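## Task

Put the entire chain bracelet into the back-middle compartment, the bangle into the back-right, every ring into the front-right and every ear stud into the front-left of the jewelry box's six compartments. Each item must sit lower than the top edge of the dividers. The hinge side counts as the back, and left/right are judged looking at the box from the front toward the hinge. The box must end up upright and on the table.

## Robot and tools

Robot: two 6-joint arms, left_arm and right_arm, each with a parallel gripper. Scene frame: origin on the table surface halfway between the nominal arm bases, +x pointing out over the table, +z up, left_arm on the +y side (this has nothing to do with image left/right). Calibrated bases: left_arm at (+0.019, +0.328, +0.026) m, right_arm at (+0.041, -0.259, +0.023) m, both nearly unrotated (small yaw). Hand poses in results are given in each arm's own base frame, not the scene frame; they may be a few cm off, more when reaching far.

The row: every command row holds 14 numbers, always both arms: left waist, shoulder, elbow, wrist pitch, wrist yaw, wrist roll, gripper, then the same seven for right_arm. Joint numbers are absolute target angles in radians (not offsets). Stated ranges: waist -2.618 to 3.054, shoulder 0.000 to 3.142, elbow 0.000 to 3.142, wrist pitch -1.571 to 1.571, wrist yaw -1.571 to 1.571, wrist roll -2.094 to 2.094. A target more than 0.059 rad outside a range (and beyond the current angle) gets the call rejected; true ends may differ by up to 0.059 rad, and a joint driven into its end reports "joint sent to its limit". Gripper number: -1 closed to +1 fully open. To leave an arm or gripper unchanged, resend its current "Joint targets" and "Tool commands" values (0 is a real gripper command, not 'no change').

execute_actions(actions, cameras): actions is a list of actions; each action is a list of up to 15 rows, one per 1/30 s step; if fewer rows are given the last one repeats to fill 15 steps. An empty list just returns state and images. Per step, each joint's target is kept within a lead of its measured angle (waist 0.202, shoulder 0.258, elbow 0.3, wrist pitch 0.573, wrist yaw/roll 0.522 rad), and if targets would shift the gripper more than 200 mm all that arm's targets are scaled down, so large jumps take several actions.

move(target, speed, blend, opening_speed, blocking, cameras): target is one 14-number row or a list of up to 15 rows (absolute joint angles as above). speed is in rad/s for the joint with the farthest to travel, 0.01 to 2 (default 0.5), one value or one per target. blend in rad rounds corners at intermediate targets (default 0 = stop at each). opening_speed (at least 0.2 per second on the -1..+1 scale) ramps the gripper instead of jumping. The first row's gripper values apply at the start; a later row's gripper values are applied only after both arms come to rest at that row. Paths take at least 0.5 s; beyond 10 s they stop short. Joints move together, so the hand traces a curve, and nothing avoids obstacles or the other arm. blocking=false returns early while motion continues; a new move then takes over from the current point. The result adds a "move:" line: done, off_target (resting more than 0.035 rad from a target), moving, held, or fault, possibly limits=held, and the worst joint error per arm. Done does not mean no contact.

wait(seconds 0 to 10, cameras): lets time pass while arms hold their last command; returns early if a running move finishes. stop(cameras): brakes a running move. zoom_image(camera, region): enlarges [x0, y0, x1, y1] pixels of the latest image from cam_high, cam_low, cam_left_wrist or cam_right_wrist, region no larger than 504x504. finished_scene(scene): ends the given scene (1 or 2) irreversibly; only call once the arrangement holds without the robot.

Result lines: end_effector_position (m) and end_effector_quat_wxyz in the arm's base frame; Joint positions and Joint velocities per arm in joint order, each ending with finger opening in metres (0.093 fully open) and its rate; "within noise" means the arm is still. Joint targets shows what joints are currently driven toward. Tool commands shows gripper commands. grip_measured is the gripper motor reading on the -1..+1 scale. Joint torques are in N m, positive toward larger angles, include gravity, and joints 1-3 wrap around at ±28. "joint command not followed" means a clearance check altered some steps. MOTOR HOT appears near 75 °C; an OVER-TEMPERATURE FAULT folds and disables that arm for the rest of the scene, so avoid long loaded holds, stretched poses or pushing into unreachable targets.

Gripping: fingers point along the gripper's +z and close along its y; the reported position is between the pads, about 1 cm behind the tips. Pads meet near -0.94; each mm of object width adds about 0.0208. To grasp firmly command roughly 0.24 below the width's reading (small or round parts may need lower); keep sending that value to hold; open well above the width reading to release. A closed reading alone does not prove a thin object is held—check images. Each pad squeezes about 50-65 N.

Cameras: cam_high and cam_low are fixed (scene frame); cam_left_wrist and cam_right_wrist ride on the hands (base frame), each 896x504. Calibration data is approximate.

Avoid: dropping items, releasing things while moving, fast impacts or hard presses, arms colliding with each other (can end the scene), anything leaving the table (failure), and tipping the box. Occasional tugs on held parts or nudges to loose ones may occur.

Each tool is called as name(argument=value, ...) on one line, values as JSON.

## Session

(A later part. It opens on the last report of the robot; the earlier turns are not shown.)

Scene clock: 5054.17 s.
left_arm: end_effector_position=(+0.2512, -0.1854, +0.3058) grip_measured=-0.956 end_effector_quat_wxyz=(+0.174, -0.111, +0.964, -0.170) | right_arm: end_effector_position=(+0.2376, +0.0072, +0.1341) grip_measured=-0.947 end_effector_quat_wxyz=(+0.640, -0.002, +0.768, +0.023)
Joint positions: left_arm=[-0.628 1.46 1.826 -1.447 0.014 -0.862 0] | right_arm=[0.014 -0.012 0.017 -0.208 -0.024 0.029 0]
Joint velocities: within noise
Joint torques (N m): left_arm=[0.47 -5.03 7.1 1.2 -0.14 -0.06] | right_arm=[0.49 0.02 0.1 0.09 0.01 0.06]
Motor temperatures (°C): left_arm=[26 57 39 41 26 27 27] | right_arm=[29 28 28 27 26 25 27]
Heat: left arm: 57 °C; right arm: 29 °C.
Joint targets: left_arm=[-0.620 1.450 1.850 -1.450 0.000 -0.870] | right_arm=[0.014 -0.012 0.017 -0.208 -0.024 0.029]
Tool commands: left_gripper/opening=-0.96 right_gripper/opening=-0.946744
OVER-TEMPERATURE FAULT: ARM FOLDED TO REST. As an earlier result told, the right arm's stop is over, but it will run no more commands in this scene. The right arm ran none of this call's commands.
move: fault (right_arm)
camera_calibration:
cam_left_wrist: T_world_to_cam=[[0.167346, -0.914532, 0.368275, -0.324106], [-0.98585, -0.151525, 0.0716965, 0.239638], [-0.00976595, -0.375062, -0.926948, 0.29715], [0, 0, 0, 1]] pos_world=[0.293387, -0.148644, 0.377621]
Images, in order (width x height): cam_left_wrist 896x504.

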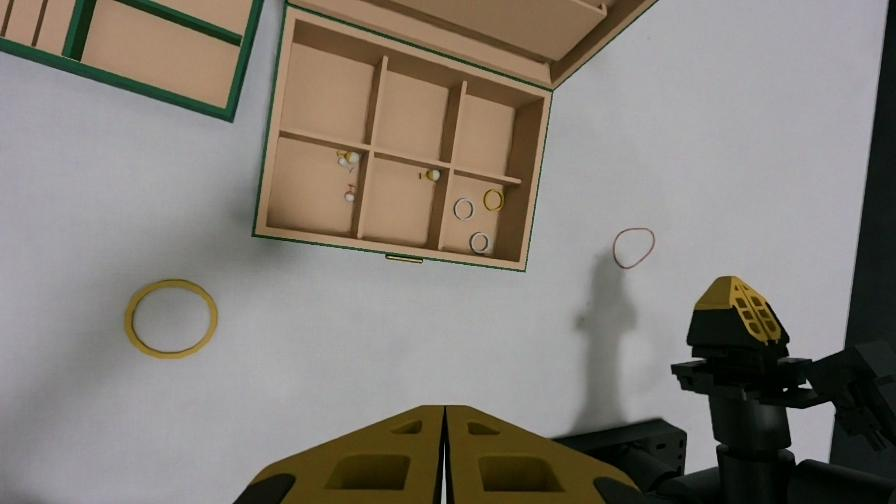

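move(target=[[-0.65,1.9,2.0,-1.3,-0.2,-0.87,-0.6,0.014,-0.012,0.017,-0.208,-0.024,0.029,-0.946763],[-0.70,2.225,1.835,-0.86,-0.344,-0.874,-0.6,0.014,-0.012,0.017,-0.208,-0.024,0.029,-0.946763]], speed=0.6, blend=[0.08,0], cameras=["cam_left_wrist","cam_low"])

Scene clock: 5210.87 s.
left_arm: end_effector_position=(+0.4195, -0.2785, +0.0610) grip_measured=-0.602 end_effector_quat_wxyz=(+0.220, -0.108, +0.970, +0.010) | right_arm: end_effector_position=(+0.2376, +0.0072, +0.1341) grip_measured=-0.947 end_effector_quat_wxyz=(+0.640, -0.002, +0.768, +0.023)
Joint positions: left_arm=[-0.694 2.23 1.836 -0.874 -0.328 -0.866 0.016] | right_arm=[0.014 -0.012 0.017 -0.208 -0.024 0.029 0]
Joint velocities: within noise
Joint torques (N m): left_arm=[-0.68 -11.34 5.68 1 -0.39 -0.06] | right_arm=[0.47 0.02 0.09 0.09 0.01 0.05]
Motor temperatures (°C): left_arm=[26 50 41 39 26 27 27] | right_arm=[29 28 28 27 26 25 27]
Heat: left arm: 50 °C; right arm: 29 °C.
Joint targets: left_arm=[-0.700 2.225 1.835 -0.860 -0.344 -0.874] | right_arm=[0.014 -0.012 0.017 -0.208 -0.024 0.029]
Tool commands: left_gripper/opening=-0.6 right_gripper/opening=-0.946745
OVER-TEMPERATURE FAULT: ARM FOLDED TO REST. As an earlier result told, the right arm's stop is over, but it will run no more commands in this scene. The right arm ran none of this call's commands.
move: fault (right_arm)
camera_calibration:
cam_left_wrist: T_world_to_cam=[[0.225974, -0.973587, 0.0326354, -0.367876], [-0.972799, -0.22729, -0.0447297, 0.389587], [0.050966, -0.02164, -0.998466, 0.114286], [0, 0, 0, 1]] pos_world=[0.456296, -0.267137, 0.143543]
Images, in order (width x height): cam_low 896x504, cam_left_wrist 896x504.

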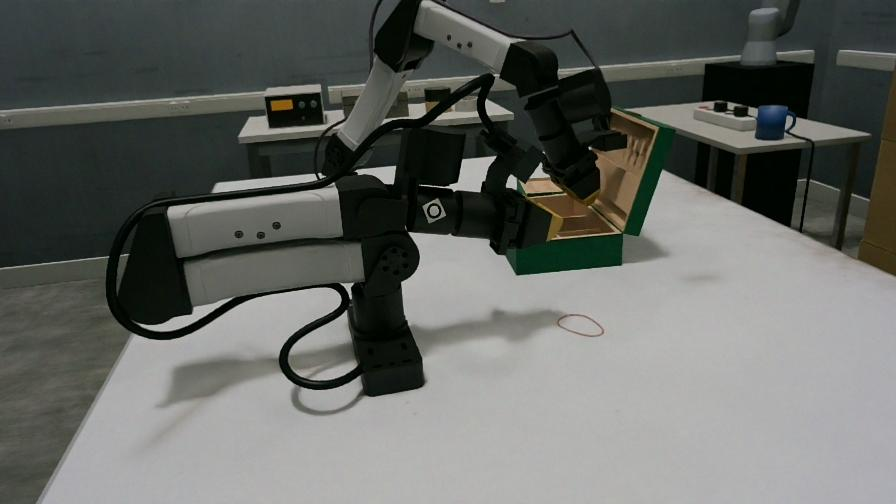

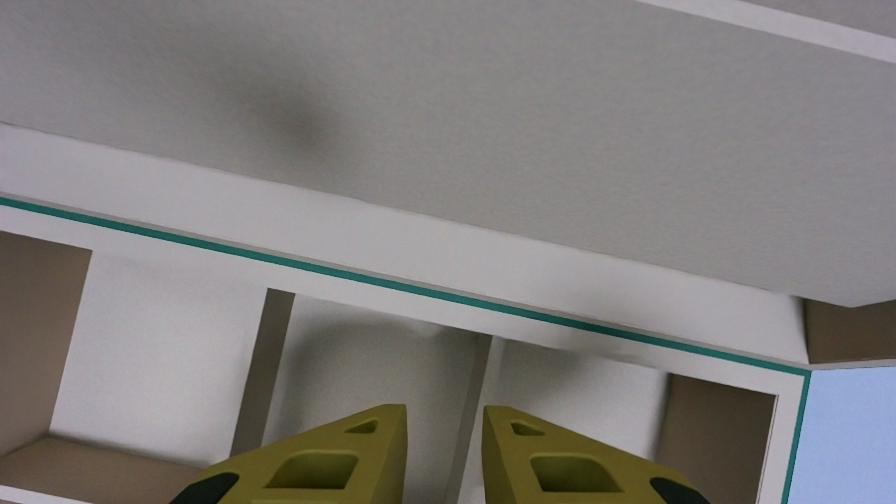

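move(target=[-0.728,2.196,1.755,-0.797,-0.312,-0.735,-0.6,0.014,-0.012,0.017,-0.208,-0.024,0.029,-0.946763], speed=0.3, cameras=["cam_left_wrist"])

Scene clock: 5248.13 s.
left_arm: end_effector_position=(+0.4066, -0.2869, +0.0418) grip_measured=-0.602 end_effector_quat_wxyz=(+0.214, -0.034, +0.976, +0.023) | right_arm: end_effector_position=(+0.2376, +0.0072, +0.1341) grip_measured=-0.947 end_effector_quat_wxyz=(+0.640, -0.002, +0.768, +0.023)
Joint positions: left_arm=[-0.723 2.23 1.762 -0.811 -0.326 -0.744 0.016] | right_arm=[0.014 -0.012 0.017 -0.208 -0.024 0.029 0]
Joint velocities: within noise
Joint torques (N m): left_arm=[-0.58 -13.89 5.08 1.02 -0.05 0.12] | right_arm=[0.47 0.03 0.09 0.09 0.02 0.05]
Motor temperatures (°C): left_arm=[26 60 41 39 27 27 27] | right_arm=[29 27 28 27 26 25 27]
Heat: left arm: 60 °C; right arm: 29 °C.
Joint targets: left_arm=[-0.728 2.196 1.755 -0.797 -0.312 -0.735] | right_arm=[0.014 -0.012 0.017 -0.208 -0.024 0.029]
Tool commands: left_gripper/opening=-0.6 right_gripper/opening=-0.946744
OVER-TEMPERATURE FAULT: ARM FOLDED TO REST. As an earlier result told, the right arm's stop is over, but it will run no more commands in this scene. The right arm ran none of this call's commands.
move: fault (right_arm)
camera_calibration:
cam_left_wrist: T_world_to_cam=[[0.0877393, -0.995799, -0.0261871, -0.320185], [-0.995565, -0.0867619, -0.03638, 0.423437], [0.0339551, 0.0292629, -0.998995, 0.117132], [0, 0, 0, 1]] pos_world=[0.445674, -0.285529, 0.124035]
Images, in order (width x height): cam_left_wrist 896x504.

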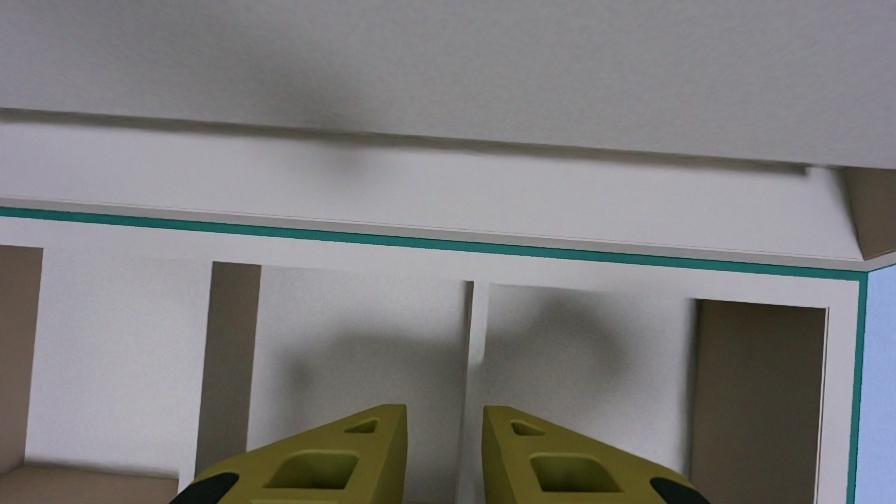

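move(target=[[-0.742,2.25,1.73,-0.73,-0.312,-0.69,-0.6,0.014,-0.012,0.017,-0.208,-0.024,0.029,-0.946763]], speed=0.3, cameras=["cam_left_wrist"])

Scene clock: 5264.50 s.
left_arm: end_effector_position=(+0.4083, -0.2961, +0.0325) grip_measured=-0.602 end_effector_quat_wxyz=(+0.224, -0.008, +0.974, +0.017) | right_arm: end_effector_position=(+0.2376, +0.0072, +0.1341) grip_measured=-0.947 end_effector_quat_wxyz=(+0.640, -0.002, +0.768, +0.023)
Joint positions: left_arm=[-0.735 2.243 1.737 -0.744 -0.326 -0.699 0.016] | right_arm=[0.014 -0.012 0.017 -0.208 -0.024 0.029 0]
Joint velocities: within noise
Joint torques (N m): left_arm=[-0.79 -10.24 5.08 1.08 -0.04 0.12] | right_arm=[0.49 0.01 0.09 0.09 0.01 0.05]
Motor temperatures (°C): left_arm=[26 65 40 39 26 27 27] | right_arm=[29 27 28 27 26 25 27]
Heat: left arm: 65 °C; right arm: 29 °C.
Joint targets: left_arm=[-0.742 2.250 1.730 -0.730 -0.312 -0.690] | right_arm=[0.014 -0.012 0.017 -0.208 -0.024 0.029]
Tool commands: left_gripper/opening=-0.6 right_gripper/opening=-0.946744
OVER-TEMPERATURE FAULT: ARM FOLDED TO REST. As an earlier result told, the right arm's stop is over, but it will run no more commands in this scene. The right arm ran none of this call's commands.
move: fault (right_arm)
camera_calibration:
cam_left_wrist: T_world_to_cam=[[0.0357912, -0.999052, -0.0247898, -0.3096], [-0.997867, -0.0343716, -0.0555001, 0.441083], [0.0545954, 0.0267233, -0.998151, 0.0988201], [0, 0, 0, 1]] pos_world=[0.445828, -0.296786, 0.115443]
Images, in order (width x height): cam_left_wrist 896x504.

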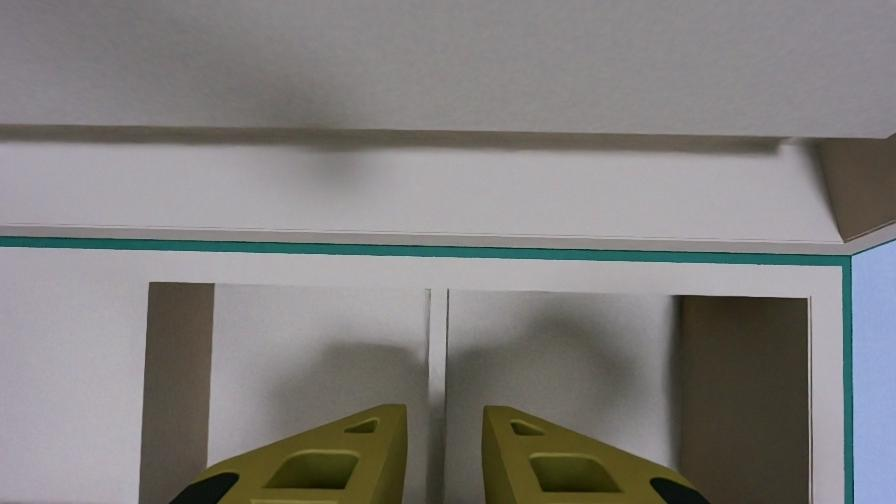

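move(target=[[-0.732,2.262,1.625,-0.62,-0.312,-0.69,-0.6,0.014,-0.012,0.017,-0.208,-0.024,0.029,-0.946763]], speed=0.25, cameras=["cam_left_wrist"])

Scene clock: 5274.27 s.
left_arm: end_effector_position=(+0.4016, -0.2901, +0.0008) grip_measured=-0.602 end_effector_quat_wxyz=(+0.220, -0.007, +0.975, +0.020) | right_arm: end_effector_position=(+0.2376, +0.0072, +0.1341) grip_measured=-0.947 end_effector_quat_wxyz=(+0.640, -0.002, +0.768, +0.023)
Joint positions: left_arm=[-0.735 2.256 1.631 -0.635 -0.325 -0.698 0.016] | right_arm=[0.014 -0.012 0.017 -0.208 -0.024 0.029 0]
Joint velocities: within noise
Joint torques (N m): left_arm=[0.02 -10.3 4.96 1.03 -0.05 0.12] | right_arm=[0.49 0.03 0.09 0.09 0.01 0.05]
Motor temperatures (°C): left_arm=[26 63 39 39 26 27 27] | right_arm=[29 27 28 27 26 25 27]
Heat: left arm: 63 °C; right arm: 29 °C.
Joint targets: left_arm=[-0.732 2.262 1.625 -0.620 -0.312 -0.690] | right_arm=[0.014 -0.012 0.017 -0.208 -0.024 0.029]
Tool commands: left_gripper/opening=-0.6 right_gripper/opening=-0.946744
OVER-TEMPERATURE FAULT: ARM FOLDED TO REST. As an earlier result told, the right arm's stop is over, but it will run no more commands in this scene. The right arm ran none of this call's commands.
move: fault (right_arm)
camera_calibration:
cam_left_wrist: T_world_to_cam=[[0.0347704, -0.998891, -0.0317611, -0.303693], [-0.99829, -0.0332199, -0.0481071, 0.433318], [0.0469986, 0.0333794, -0.998337, 0.0724347], [0, 0, 0, 1]] pos_world=[0.439732, -0.291379, 0.0835143]
Images, in order (width x height): cam_left_wrist 896x504.

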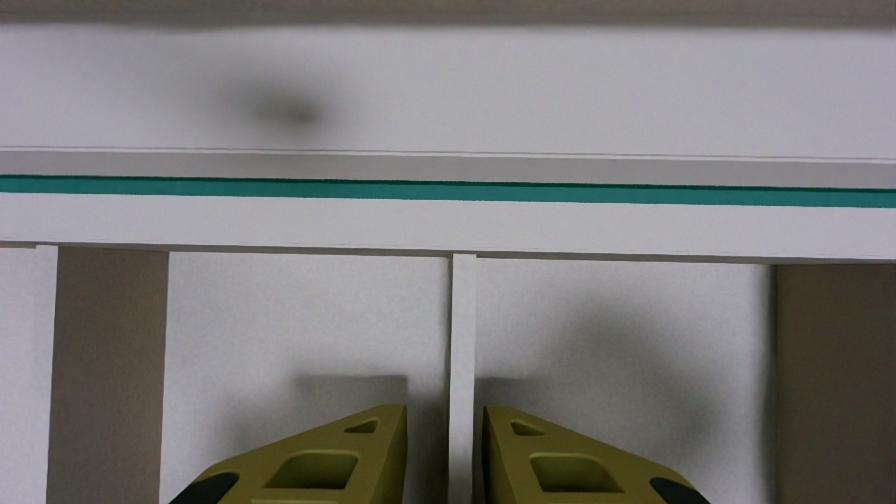

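move(target=[[-0.724,2.319,1.755,-0.665,-0.312,-0.69,-0.6,0.014,-0.012,0.017,-0.208,-0.024,0.029,-0.946763]], speed=0.2, cameras=["cam_left_wrist"])

Scene clock: 5290.33 s.
left_arm: end_effector_position=(+0.4154, -0.2998, +0.0019) grip_measured=-0.602 end_effector_quat_wxyz=(+0.225, -0.010, +0.974, +0.016) | right_arm: end_effector_position=(+0.2376, +0.0072, +0.1341) grip_measured=-0.947 end_effector_quat_wxyz=(+0.640, -0.002, +0.768, +0.023)
Joint positions: left_arm=[-0.73 2.309 1.723 -0.66 -0.325 -0.697 0.016] | right_arm=[0.014 -0.012 0.017 -0.208 -0.024 0.029 0]
Joint velocities: within noise
Joint torques (N m): left_arm=[0.32 -10.35 8.39 0.88 -0.05 0.11] | right_arm=[0.49 0.02 0.09 0.09 0.01 0.05]
Motor temperatures (°C): left_arm=[26 61 38 39 26 27 27] | right_arm=[29 27 28 27 26 25 27]
Heat: left arm: 61 °C; right arm: 29 °C.
Joint targets: left_arm=[-0.724 2.319 1.755 -0.665 -0.312 -0.690] | right_arm=[0.014 -0.012 0.017 -0.208 -0.024 0.029]
Tool commands: left_gripper/opening=-0.6 right_gripper/opening=-0.946744
OVER-TEMPERATURE FAULT: ARM FOLDED TO REST. As an earlier result told, the right arm's stop is over, but it will run no more commands in this scene. The right arm ran none of this call's commands.
move: fault (right_arm)
camera_calibration:
cam_left_wrist: T_world_to_cam=[[0.0385463, -0.998996, -0.0228105, -0.315394], [-0.997643, -0.037177, -0.0576822, 0.445459], [0.0567763, 0.0249802, -0.998074, 0.066587], [0, 0, 0, 1]] pos_world=[0.452786, -0.30018, 0.0849595]
Images, in order (width x height): cam_left_wrist 896x504.

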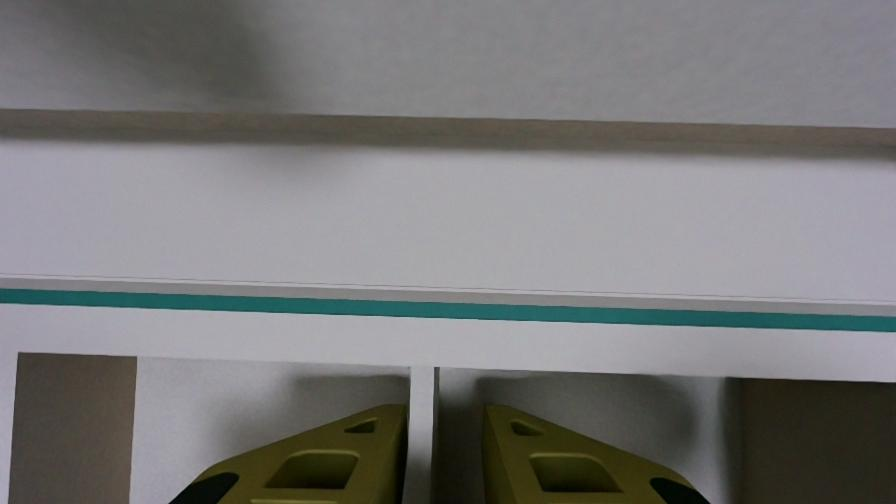

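move(target=[[-0.713,2.312,1.745,-0.65,-0.312,-0.69,-0.6,0.014,-0.012,0.017,-0.208,-0.024,0.029,-0.946763],[-0.713,2.312,1.745,-0.65,-0.312,-0.69,-1,0.014,-0.012,0.017,-0.208,-0.024,0.029,-0.946763]], speed=0.2, opening_speed=0.5, cameras=["cam_left_wrist"])

Scene clock: 5299.20 s.
left_arm: end_effector_position=(+0.4174, -0.2959, +0.0015) grip_measured=-0.973 end_effector_quat_wxyz=(+0.222, -0.010, +0.975, +0.017) | right_arm: end_effector_position=(+0.2376, +0.0072, +0.1341) grip_measured=-0.947 end_effector_quat_wxyz=(+0.640, -0.002, +0.768, +0.023)
Joint positions: left_arm=[-0.72 2.309 1.723 -0.664 -0.32 -0.689 0] | right_arm=[0.014 -0.012 0.017 -0.208 -0.024 0.029 0]
Joint velocities: within noise
Joint torques (N m): left_arm=[0.44 -10.96 7.51 1.06 -0.11 0.03] | right_arm=[0.49 0.03 0.09 0.09 0.02 0.05]
Motor temperatures (°C): left_arm=[26 61 40 39 26 27 27] | right_arm=[29 27 28 27 26 25 27]
Heat: left arm: 61 °C; right arm: 29 °C.
Joint targets: left_arm=[-0.713 2.312 1.745 -0.650 -0.312 -0.690] | right_arm=[0.014 -0.012 0.017 -0.208 -0.024 0.029]
Tool commands: left_gripper/opening=-1.0 right_gripper/opening=-0.946745
OVER-TEMPERATURE FAULT: ARM FOLDED TO REST. As an earlier result told, the right arm's stop is over, but it will run no more commands in this scene. The right arm ran none of this call's commands.
move: fault (right_arm)
camera_calibration:
cam_left_wrist: T_world_to_cam=[[0.0397654, -0.998906, -0.0246, -0.312104], [-0.997916, -0.0384496, -0.0518256, 0.447278], [0.050823, 0.0266096, -0.998353, 0.0689405], [0, 0, 0, 1]] pos_world=[0.455252, -0.296399, 0.0843296]
Images, in order (width x height): cam_left_wrist 896x504.

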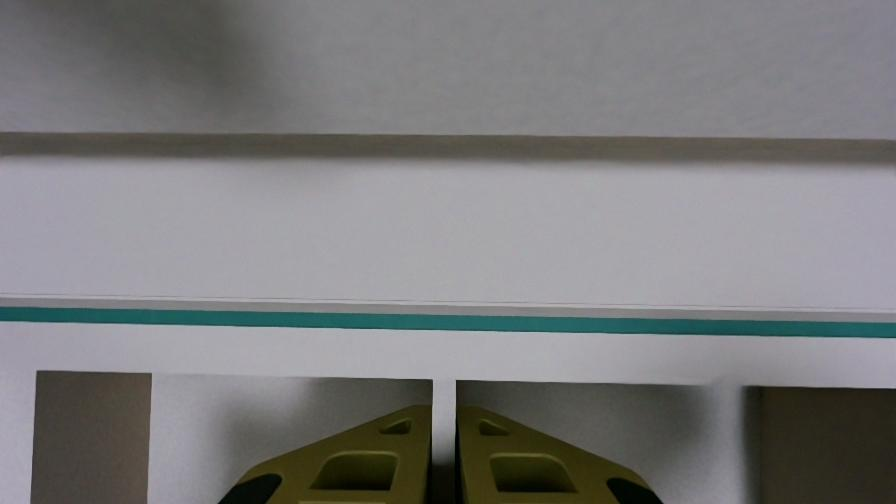

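move(target=[[-0.718,2.312,1.83,-0.64,-0.312,-0.69,-1,0.014,-0.012,0.017,-0.208,-0.024,0.029,-0.946763]], speed=0.15, cameras=["cam_high","cam_low"])

zoom_image(camera="cam_high", region=[390, 190, 530, 310])

zoom_image(camera="cam_low", region=[440, 100, 700, 300])

Scene clock: 5315.33 s.
left_arm: end_effector_position=(+0.4219, -0.3026, +0.0040) grip_measured=-0.973 end_effector_quat_wxyz=(+0.221, -0.013, +0.975, +0.010) | right_arm: end_effector_position=(+0.2376, +0.0072, +0.1341) grip_measured=-0.947 end_effector_quat_wxyz=(+0.640, -0.002, +0.768, +0.023)
Joint positions: left_arm=[-0.72 2.329 1.77 -0.683 -0.307 -0.695 0] | right_arm=[0.014 -0.012 0.017 -0.208 -0.024 0.029 0]
Joint velocities: within noise
Joint torques (N m): left_arm=[0.03 -12.96 10.95 1.36 -0.24 0.08] | right_arm=[0.47 0.02 0.09 0.09 0.01 0.05]
Motor temperatures (°C): left_arm=[26 62 41 38 26 27 27] | right_arm=[29 27 28 27 26 25 27]
Heat: left arm: 62 °C; right arm: 29 °C.
Joint targets: left_arm=[-0.718 2.312 1.830 -0.640 -0.312 -0.690] | right_arm=[0.014 -0.012 0.017 -0.208 -0.024 0.029]
Tool commands: left_gripper/opening=-1.0 right_gripper/opening=-0.946745
OVER-TEMPERATURE FAULT: ARM FOLDED TO REST. As an earlier result told, the right arm's stop is over, but it will run no more commands in this scene. The right arm ran none of this call's commands.
move: fault (right_arm), off_target (left_arm); left_arm: the elbow is farthest, 0.060 rad from its target
Images, in order (width x height): cam_high 896x504, cam_low 896x504.

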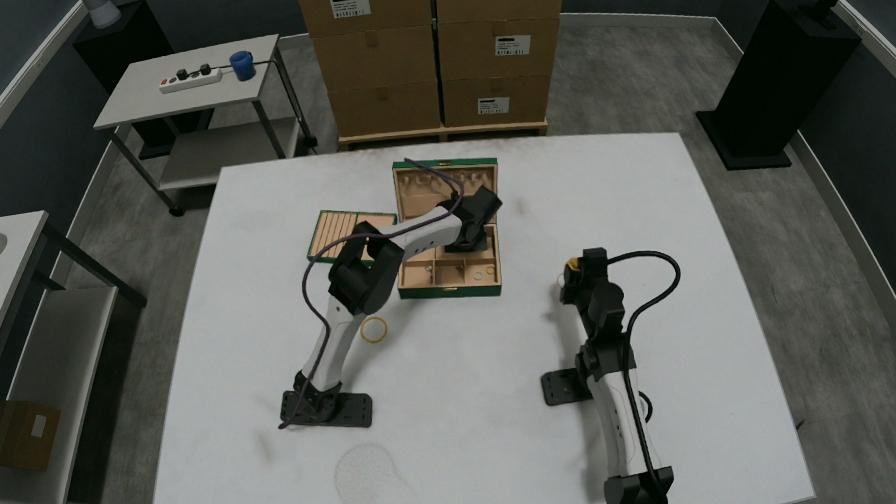

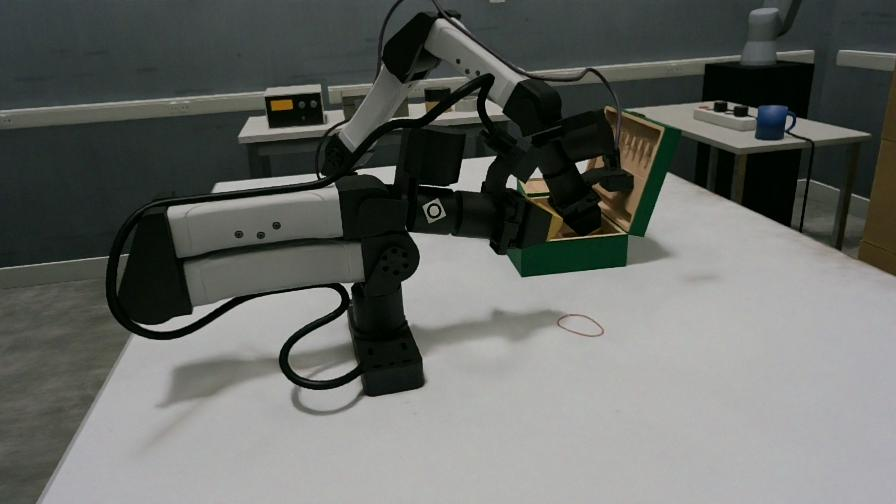

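Scaled by 3.600 from the camera's 896x504 image, which has a finer 1280x720 frame.

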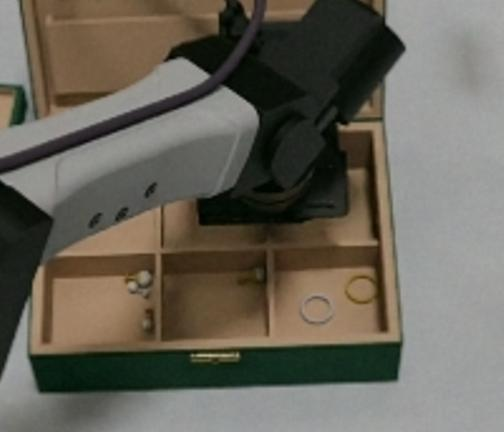

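Scaled by 1.938 from the camera's 896x504 image, which has a finer 1280x720 frame.

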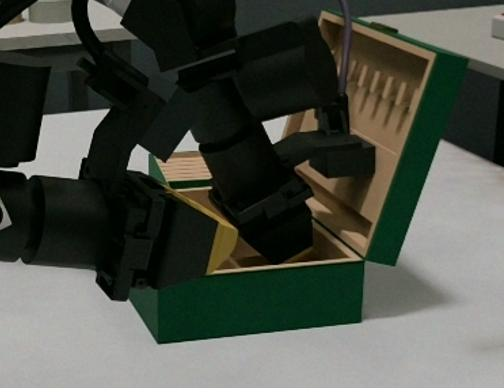

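move(target=[[-0.722,2.285,1.89,-0.60,-0.312,-0.69,-1,0.014,-0.012,0.017,-0.208,-0.024,0.029,-0.946763]], speed=0.15, cameras=["cam_high","cam_low"])

zoom_image(camera="cam_high", region=[390, 190, 530, 310])

zoom_image(camera="cam_low", region=[440, 100, 700, 300])

Scene clock: 5323.70 s.
left_arm: end_effector_position=(+0.4321, -0.3197, +0.0203) grip_measured=-0.973 end_effector_quat_wxyz=(+0.233, -0.015, +0.972, -0.026) | right_arm: end_effector_position=(+0.2376, +0.0072, +0.1341) grip_measured=-0.947 end_effector_quat_wxyz=(+0.640, -0.002, +0.768, +0.023)
Joint positions: left_arm=[-0.72 2.329 1.821 -0.669 -0.269 -0.697 0] | right_arm=[0.014 -0.012 0.017 -0.208 -0.024 0.029 0]
Joint velocities: within noise
Joint torques (N m): left_arm=[-0.29 -15.6 11.78 1.72 -0.64 0.11] | right_arm=[0.49 0.01 0.09 0.09 0.01 0.05]
Motor temperatures (°C): left_arm=[26 63 42 39 26 27 28] | right_arm=[29 27 28 27 26 25 27]
Heat: left arm: 63 °C; right arm: 29 °C.
Joint targets: left_arm=[-0.722 2.285 1.890 -0.600 -0.312 -0.690] | right_arm=[0.014 -0.012 0.017 -0.208 -0.024 0.029]
Tool commands: left_gripper/opening=-1.0 right_gripper/opening=-0.946745
OVER-TEMPERATURE FAULT: ARM FOLDED TO REST. As an earlier result told, the right arm's stop is over, but it will run no more commands in this scene. The right arm ran none of this call's commands.
move: fault (right_arm), off_target (left_arm); left_arm: the elbow is farthest, 0.069 rad from its target
Images, in order (width x height): cam_high 896x504, cam_low 896x504.

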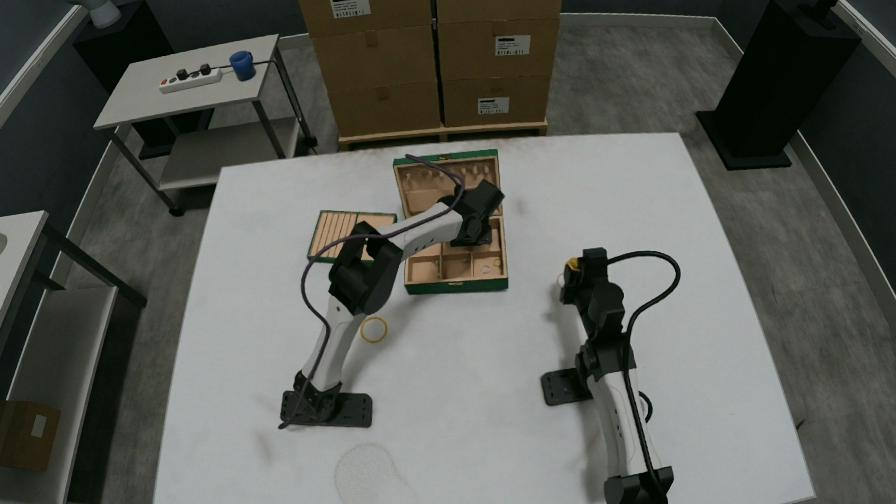

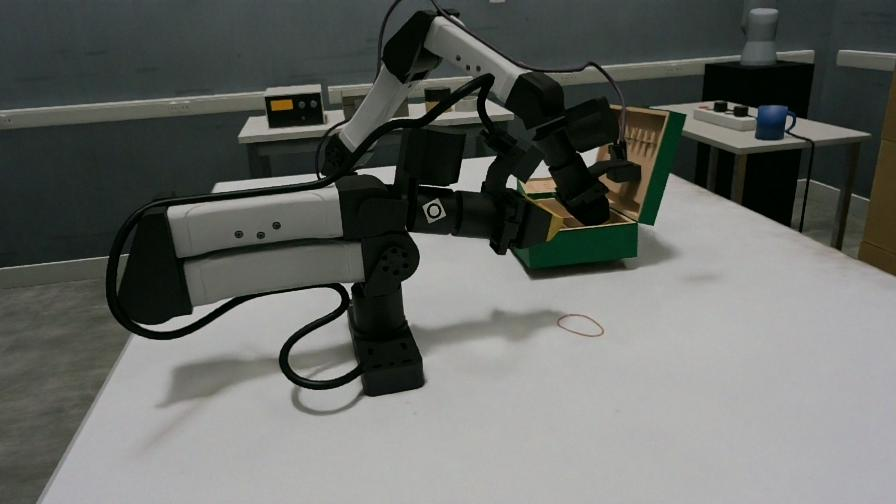

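Scaled by 3.600 from the camera's 896x504 image, which has a finer 1280x720 frame.

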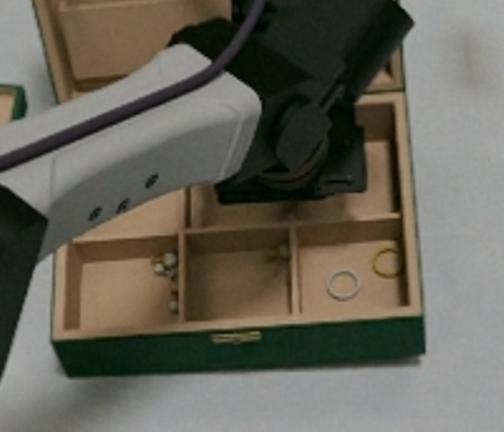

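Scaled by 1.938 from the camera's 896x504 image, which has a finer 1280x720 frame.

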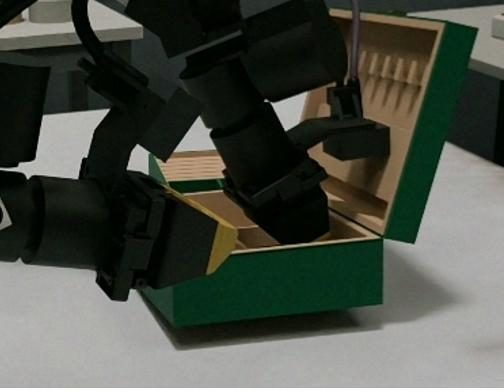

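move(target=[[-0.722,2.27,1.96,-0.60,-0.312,-0.69,-1,0.014,-0.012,0.017,-0.208,-0.024,0.029,-0.946763]], speed=0.15, cameras=["cam_high","cam_low"])

zoom_image(camera="cam_high", region=[390, 190, 530, 310])

zoom_image(camera="cam_low", region=[440, 100, 700, 300])

Scene clock: 5333.50 s.
left_arm: end_effector_position=(+0.4455, -0.3321, +0.0432) grip_measured=-0.973 end_effector_quat_wxyz=(+0.256, -0.021, +0.965, -0.050) | right_arm: end_effector_position=(+0.2376, +0.0072, +0.1341) grip_measured=-0.947 end_effector_quat_wxyz=(+0.640, -0.002, +0.768, +0.023)
Joint positions: left_arm=[-0.72 2.329 1.889 -0.67 -0.266 -0.701 0] | right_arm=[0.014 -0.012 0.017 -0.208 -0.024 0.029 0]
Joint velocities: within noise
Joint torques (N m): left_arm=[-0.29 -17.16 12.21 1.84 -0.66 0.16] | right_arm=[0.49 0.02 0.09 0.09 0.01 0.05]
Motor temperatures (°C): left_arm=[26 66 43 40 27 27 28] | right_arm=[29 27 28 27 26 25 27]
Heat: left arm: 66 °C; right arm: 29 °C.
Joint targets: left_arm=[-0.722 2.270 1.960 -0.600 -0.312 -0.690] | right_arm=[0.014 -0.012 0.017 -0.208 -0.024 0.029]
Tool commands: left_gripper/opening=-1.0 right_gripper/opening=-0.946745
OVER-TEMPERATURE FAULT: ARM FOLDED TO REST. As an earlier result told, the right arm's stop is over, but it will run no more commands in this scene. The right arm ran none of this call's commands.
move: fault (right_arm), off_target (left_arm); left_arm: the elbow is farthest, 0.071 rad from its target
Images, in order (width x height): cam_high 896x504, cam_low 896x504.

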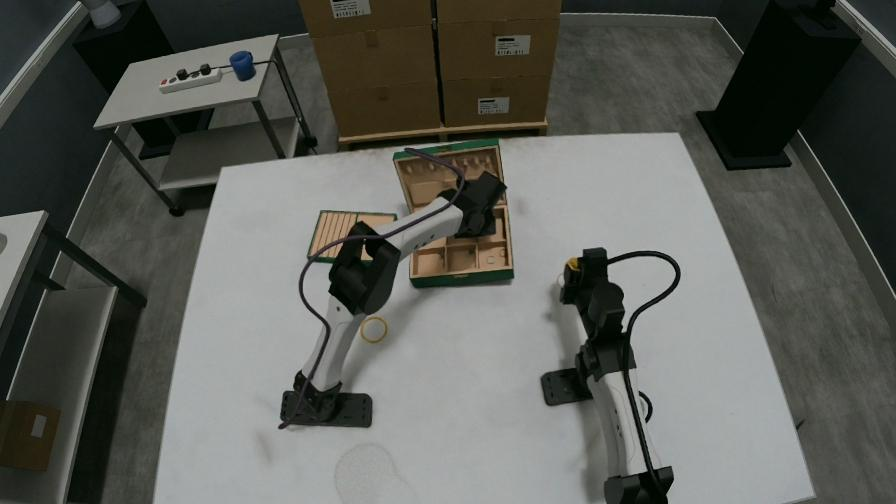

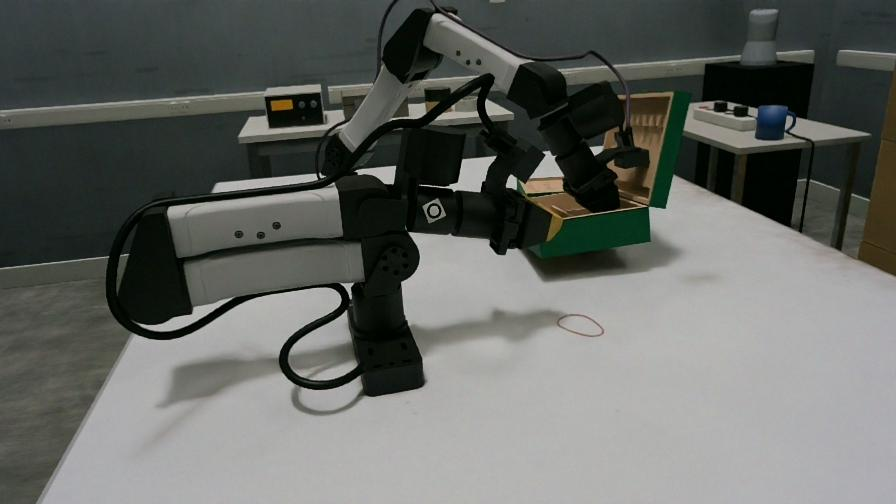

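Scaled by 3.600 from the camera's 896x504 image, which has a finer 1280x720 frame.

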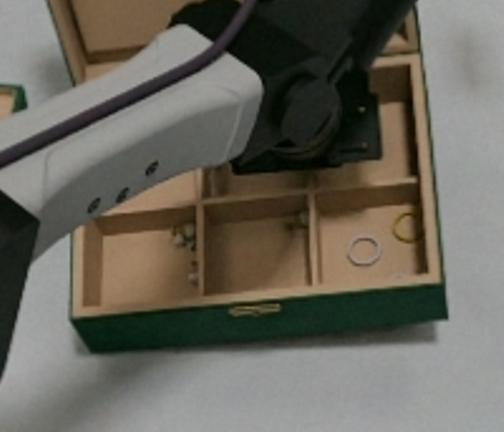

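Scaled by 1.938 from the camera's 896x504 image, which has a finer 1280x720 frame.

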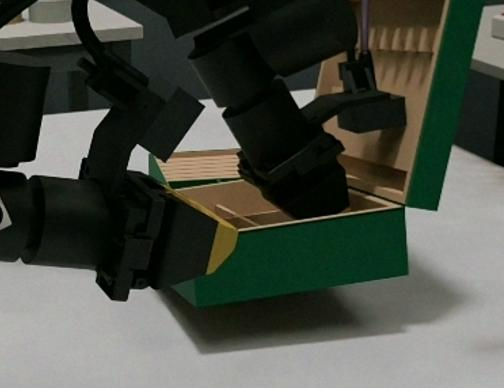

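move(target=[[-0.715,2.25,2.06,-0.62,-0.312,-0.69,-1,0.014,-0.012,0.017,-0.208,-0.024,0.029,-0.946763]], speed=0.2, cameras=["cam_high","cam_low"])

zoom_image(camera="cam_high", region=[390, 170, 530, 310])

Scene clock: 5352.70 s.
left_arm: end_effector_position=(+0.4594, -0.3444, +0.0755) grip_measured=-0.973 end_effector_quat_wxyz=(+0.281, -0.027, +0.957, -0.073) | right_arm: end_effector_position=(+0.2376, +0.0072, +0.1341) grip_measured=-0.947 end_effector_quat_wxyz=(+0.640, -0.002, +0.768, +0.023)
Joint positions: left_arm=[-0.72 2.329 1.987 -0.696 -0.266 -0.703 0] | right_arm=[0.014 -0.012 0.017 -0.208 -0.024 0.029 0]
Joint velocities: within noise
Joint torques (N m): left_arm=[0.28 -19.07 12.49 2.02 -0.66 0.19] | right_arm=[0.5 0.02 0.09 0.09 0.01 0.05]
Motor temperatures (°C): left_arm=[26 73 45 41 27 27 28] | right_arm=[29 27 28 27 26 25 27]
Heat: left arm: 73 °C; right arm: 29 °C.
Joint targets: left_arm=[-0.715 2.250 2.060 -0.620 -0.312 -0.690] | right_arm=[0.014 -0.012 0.017 -0.208 -0.024 0.029]
Tool commands: left_gripper/opening=-1.0 right_gripper/opening=-0.946745
OVER-TEMPERATURE FAULT: ARM FOLDED TO REST. As an earlier result told, the right arm's stop is over, but it will run no more commands in this scene. The right arm ran none of this call's commands.
move: fault (right_arm), off_target (left_arm); left_arm: the shoulder is farthest, 0.079 rad from its target
Images, in order (width x height): cam_high 896x504, cam_low 896x504.

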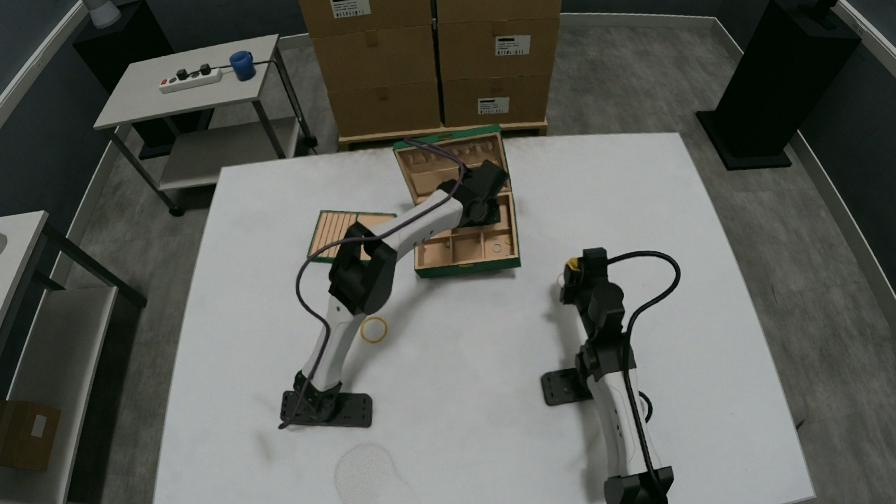

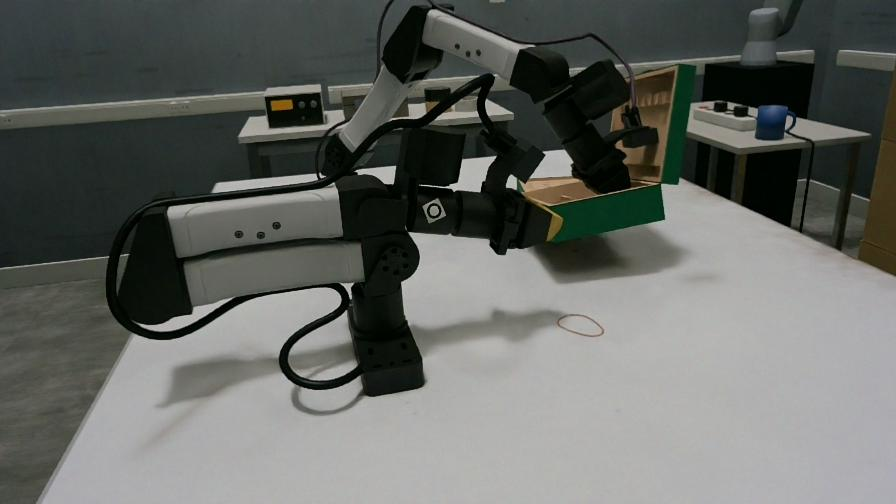

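Scaled by 3.600 from the camera's 896x504 image, which has a finer 1280x720 frame.

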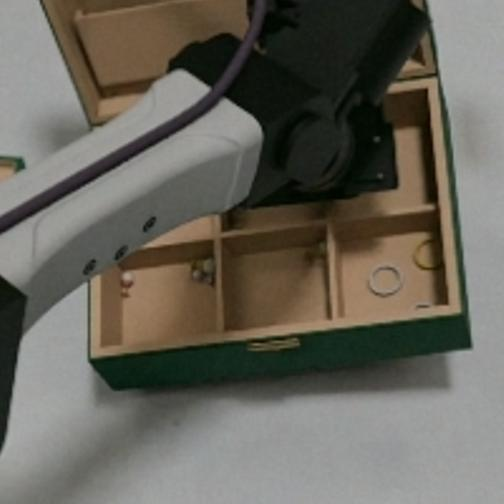

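move(target=[[-0.715,2.29,1.97,-0.66,-0.312,-0.69,-1,0.014,-0.012,0.017,-0.208,-0.024,0.029,-0.946763],[-0.715,2.31,1.83,-0.65,-0.312,-0.69,-1,0.014,-0.012,0.017,-0.208,-0.024,0.029,-0.946763],[-0.715,2.315,1.74,-0.64,-0.312,-0.69,-1,0.014,-0.012,0.017,-0.208,-0.024,0.029,-0.946763]], speed=0.2, blend=[0.03,0.03,0], cameras=["cam_high"])

zoom_image(camera="cam_high", region=[390, 170, 530, 310])

Scene clock: 5371.80 s.
left_arm: end_effector_position=(+0.4209, -0.3068, +0.0004) grip_measured=-0.973 end_effector_quat_wxyz=(+0.220, -0.009, +0.975, +0.001) | right_arm: end_effector_position=(+0.2376, +0.0072, +0.1341) grip_measured=-0.947 end_effector_quat_wxyz=(+0.640, -0.002, +0.768, +0.023)
Joint positions: left_arm=[-0.723 2.332 1.759 -0.659 -0.293 -0.692 0] | right_arm=[0.014 -0.012 0.017 -0.208 -0.024 0.029 0]
Joint velocities: within noise
Joint torques (N m): left_arm=[0.53 -12.94 4.01 1.16 -0.39 0.06] | right_arm=[0.49 0.02 0.09 0.09 0.01 0.05]
Motor temperatures (°C): left_arm=[26 80 48 44 27 27 28] | right_arm=[29 27 28 27 26 25 27]
Heat: left arm: 80 °C; right arm: 29 °C. Fold the left arm in close to its base, or ease its load, before you think long.
Joint targets: left_arm=[-0.715 2.315 1.740 -0.640 -0.312 -0.690] | right_arm=[0.014 -0.012 0.017 -0.208 -0.024 0.029]
Tool commands: left_gripper/opening=-1.0 right_gripper/opening=-0.946745
OVER-TEMPERATURE FAULT: ARM FOLDED TO REST. As an earlier result told, the right arm's stop is over, but it will run no more commands in this scene. The right arm ran none of this call's commands.
MOTOR HOT: the shoulder of the left arm reports 80 °C; the controller's stop level is 90 °C. To cool a motor, set the load down, stop pushing, or move to a pose that needs little force.
move: fault (right_arm)
Images, in order (width x height): cam_high 896x504.

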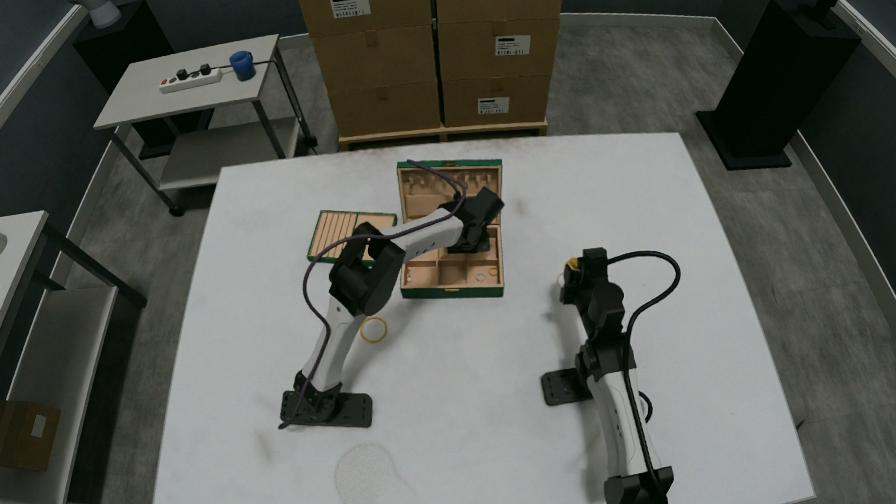

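Scaled by 3.600 from the camera's 896x504 image, which has a finer 1280x720 frame.

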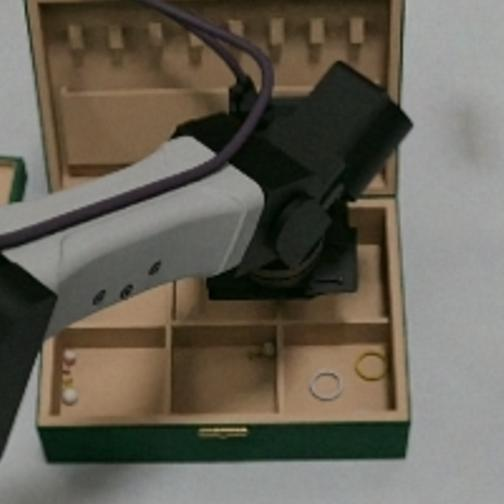

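move(target=[[-0.723,2.325,1.75,-0.65,-0.30,-0.69,-0.6,0.014,-0.012,0.017,-0.208,-0.024,0.029,-0.946763],[-0.723,2.2,1.85,-0.85,-0.30,-0.69,-0.6,0.014,-0.012,0.017,-0.208,-0.024,0.029,-0.946763],[-0.65,1.6,1.9,-1.3,-0.1,-0.8,-0.6,0.014,-0.012,0.017,-0.208,-0.024,0.029,-0.946763],[-0.65,1.2,1.75,-1.5,0,-0.87,-0.6,0.014,-0.012,0.017,-0.208,-0.024,0.029,-0.946763]], speed=0.6, blend=[0,0.05,0.05,0], cameras=["cam_left_wrist"])

zoom_image(camera="cam_left_wrist", region=[250, 60, 550, 280])

Scene clock: 5384.40 s.
left_arm: end_effector_position=(+0.1935, -0.1460, +0.3452) grip_measured=-0.601 end_effector_quat_wxyz=(+0.231, -0.099, +0.945, -0.209) | right_arm: end_effector_position=(+0.2376, +0.0072, +0.1341) grip_measured=-0.947 end_effector_quat_wxyz=(+0.640, -0.002, +0.768, +0.023)
Joint positions: left_arm=[-0.657 1.196 1.758 -1.498 -0.016 -0.861 0.016] | right_arm=[0.014 -0.012 0.017 -0.208 -0.024 0.029 0]
Joint velocities: within noise
Joint torques (N m): left_arm=[0.42 -1.05 3.85 1.42 0.18 -0.04] | right_arm=[0.49 0.02 0.09 0.09 0.01 0.05]
Motor temperatures (°C): left_arm=[26 77 46 42 27 27 28] | right_arm=[29 27 28 27 26 25 27]
Heat: left arm: 77 °C; right arm: 29 °C. Fold the left arm in close to its base, or ease its load, before you think long.
Joint targets: left_arm=[-0.650 1.200 1.750 -1.500 0.000 -0.870] | right_arm=[0.014 -0.012 0.017 -0.208 -0.024 0.029]
Tool commands: left_gripper/opening=-0.6 right_gripper/opening=-0.946744
OVER-TEMPERATURE FAULT: ARM FOLDED TO REST. As an earlier result told, the right arm's stop is over, but it will run no more commands in this scene. The right arm ran none of this call's commands.
MOTOR HOT: still on. The shoulder of the left arm reports 77 °C.
move: fault (right_arm)
camera_calibration:
cam_left_wrist: T_world_to_cam=[[0.101766, -0.889527, 0.445405, -0.303255], [-0.989351, -0.137331, -0.0482196, 0.23003], [0.104061, -0.435755, -0.89403, 0.305692], [0, 0, 0, 1]] pos_world=[0.226631, -0.104956, 0.419461]
Images, in order (width x height): cam_left_wrist 896x504.

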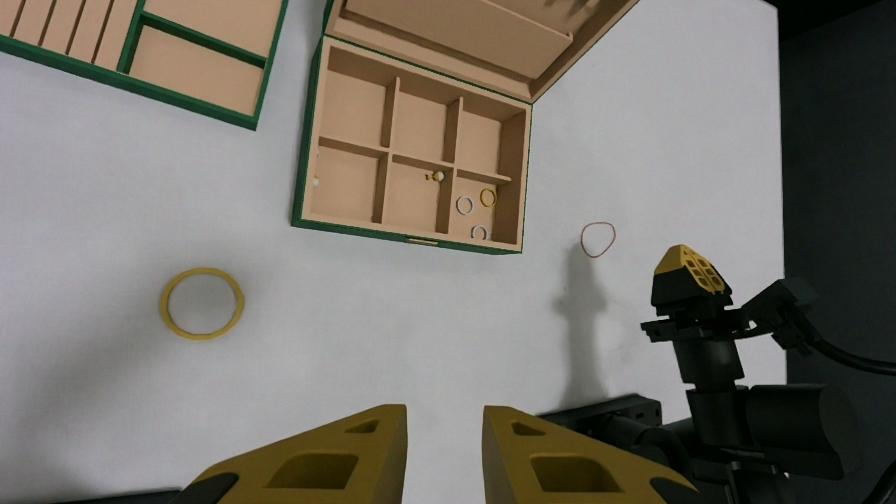

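Scaled by 1.680 from the camera's 896x504 image, which has a finer 1280x720 frame.

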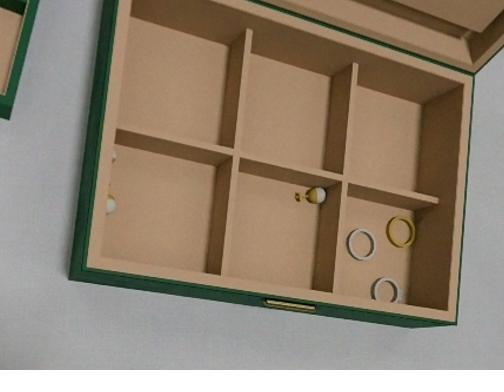

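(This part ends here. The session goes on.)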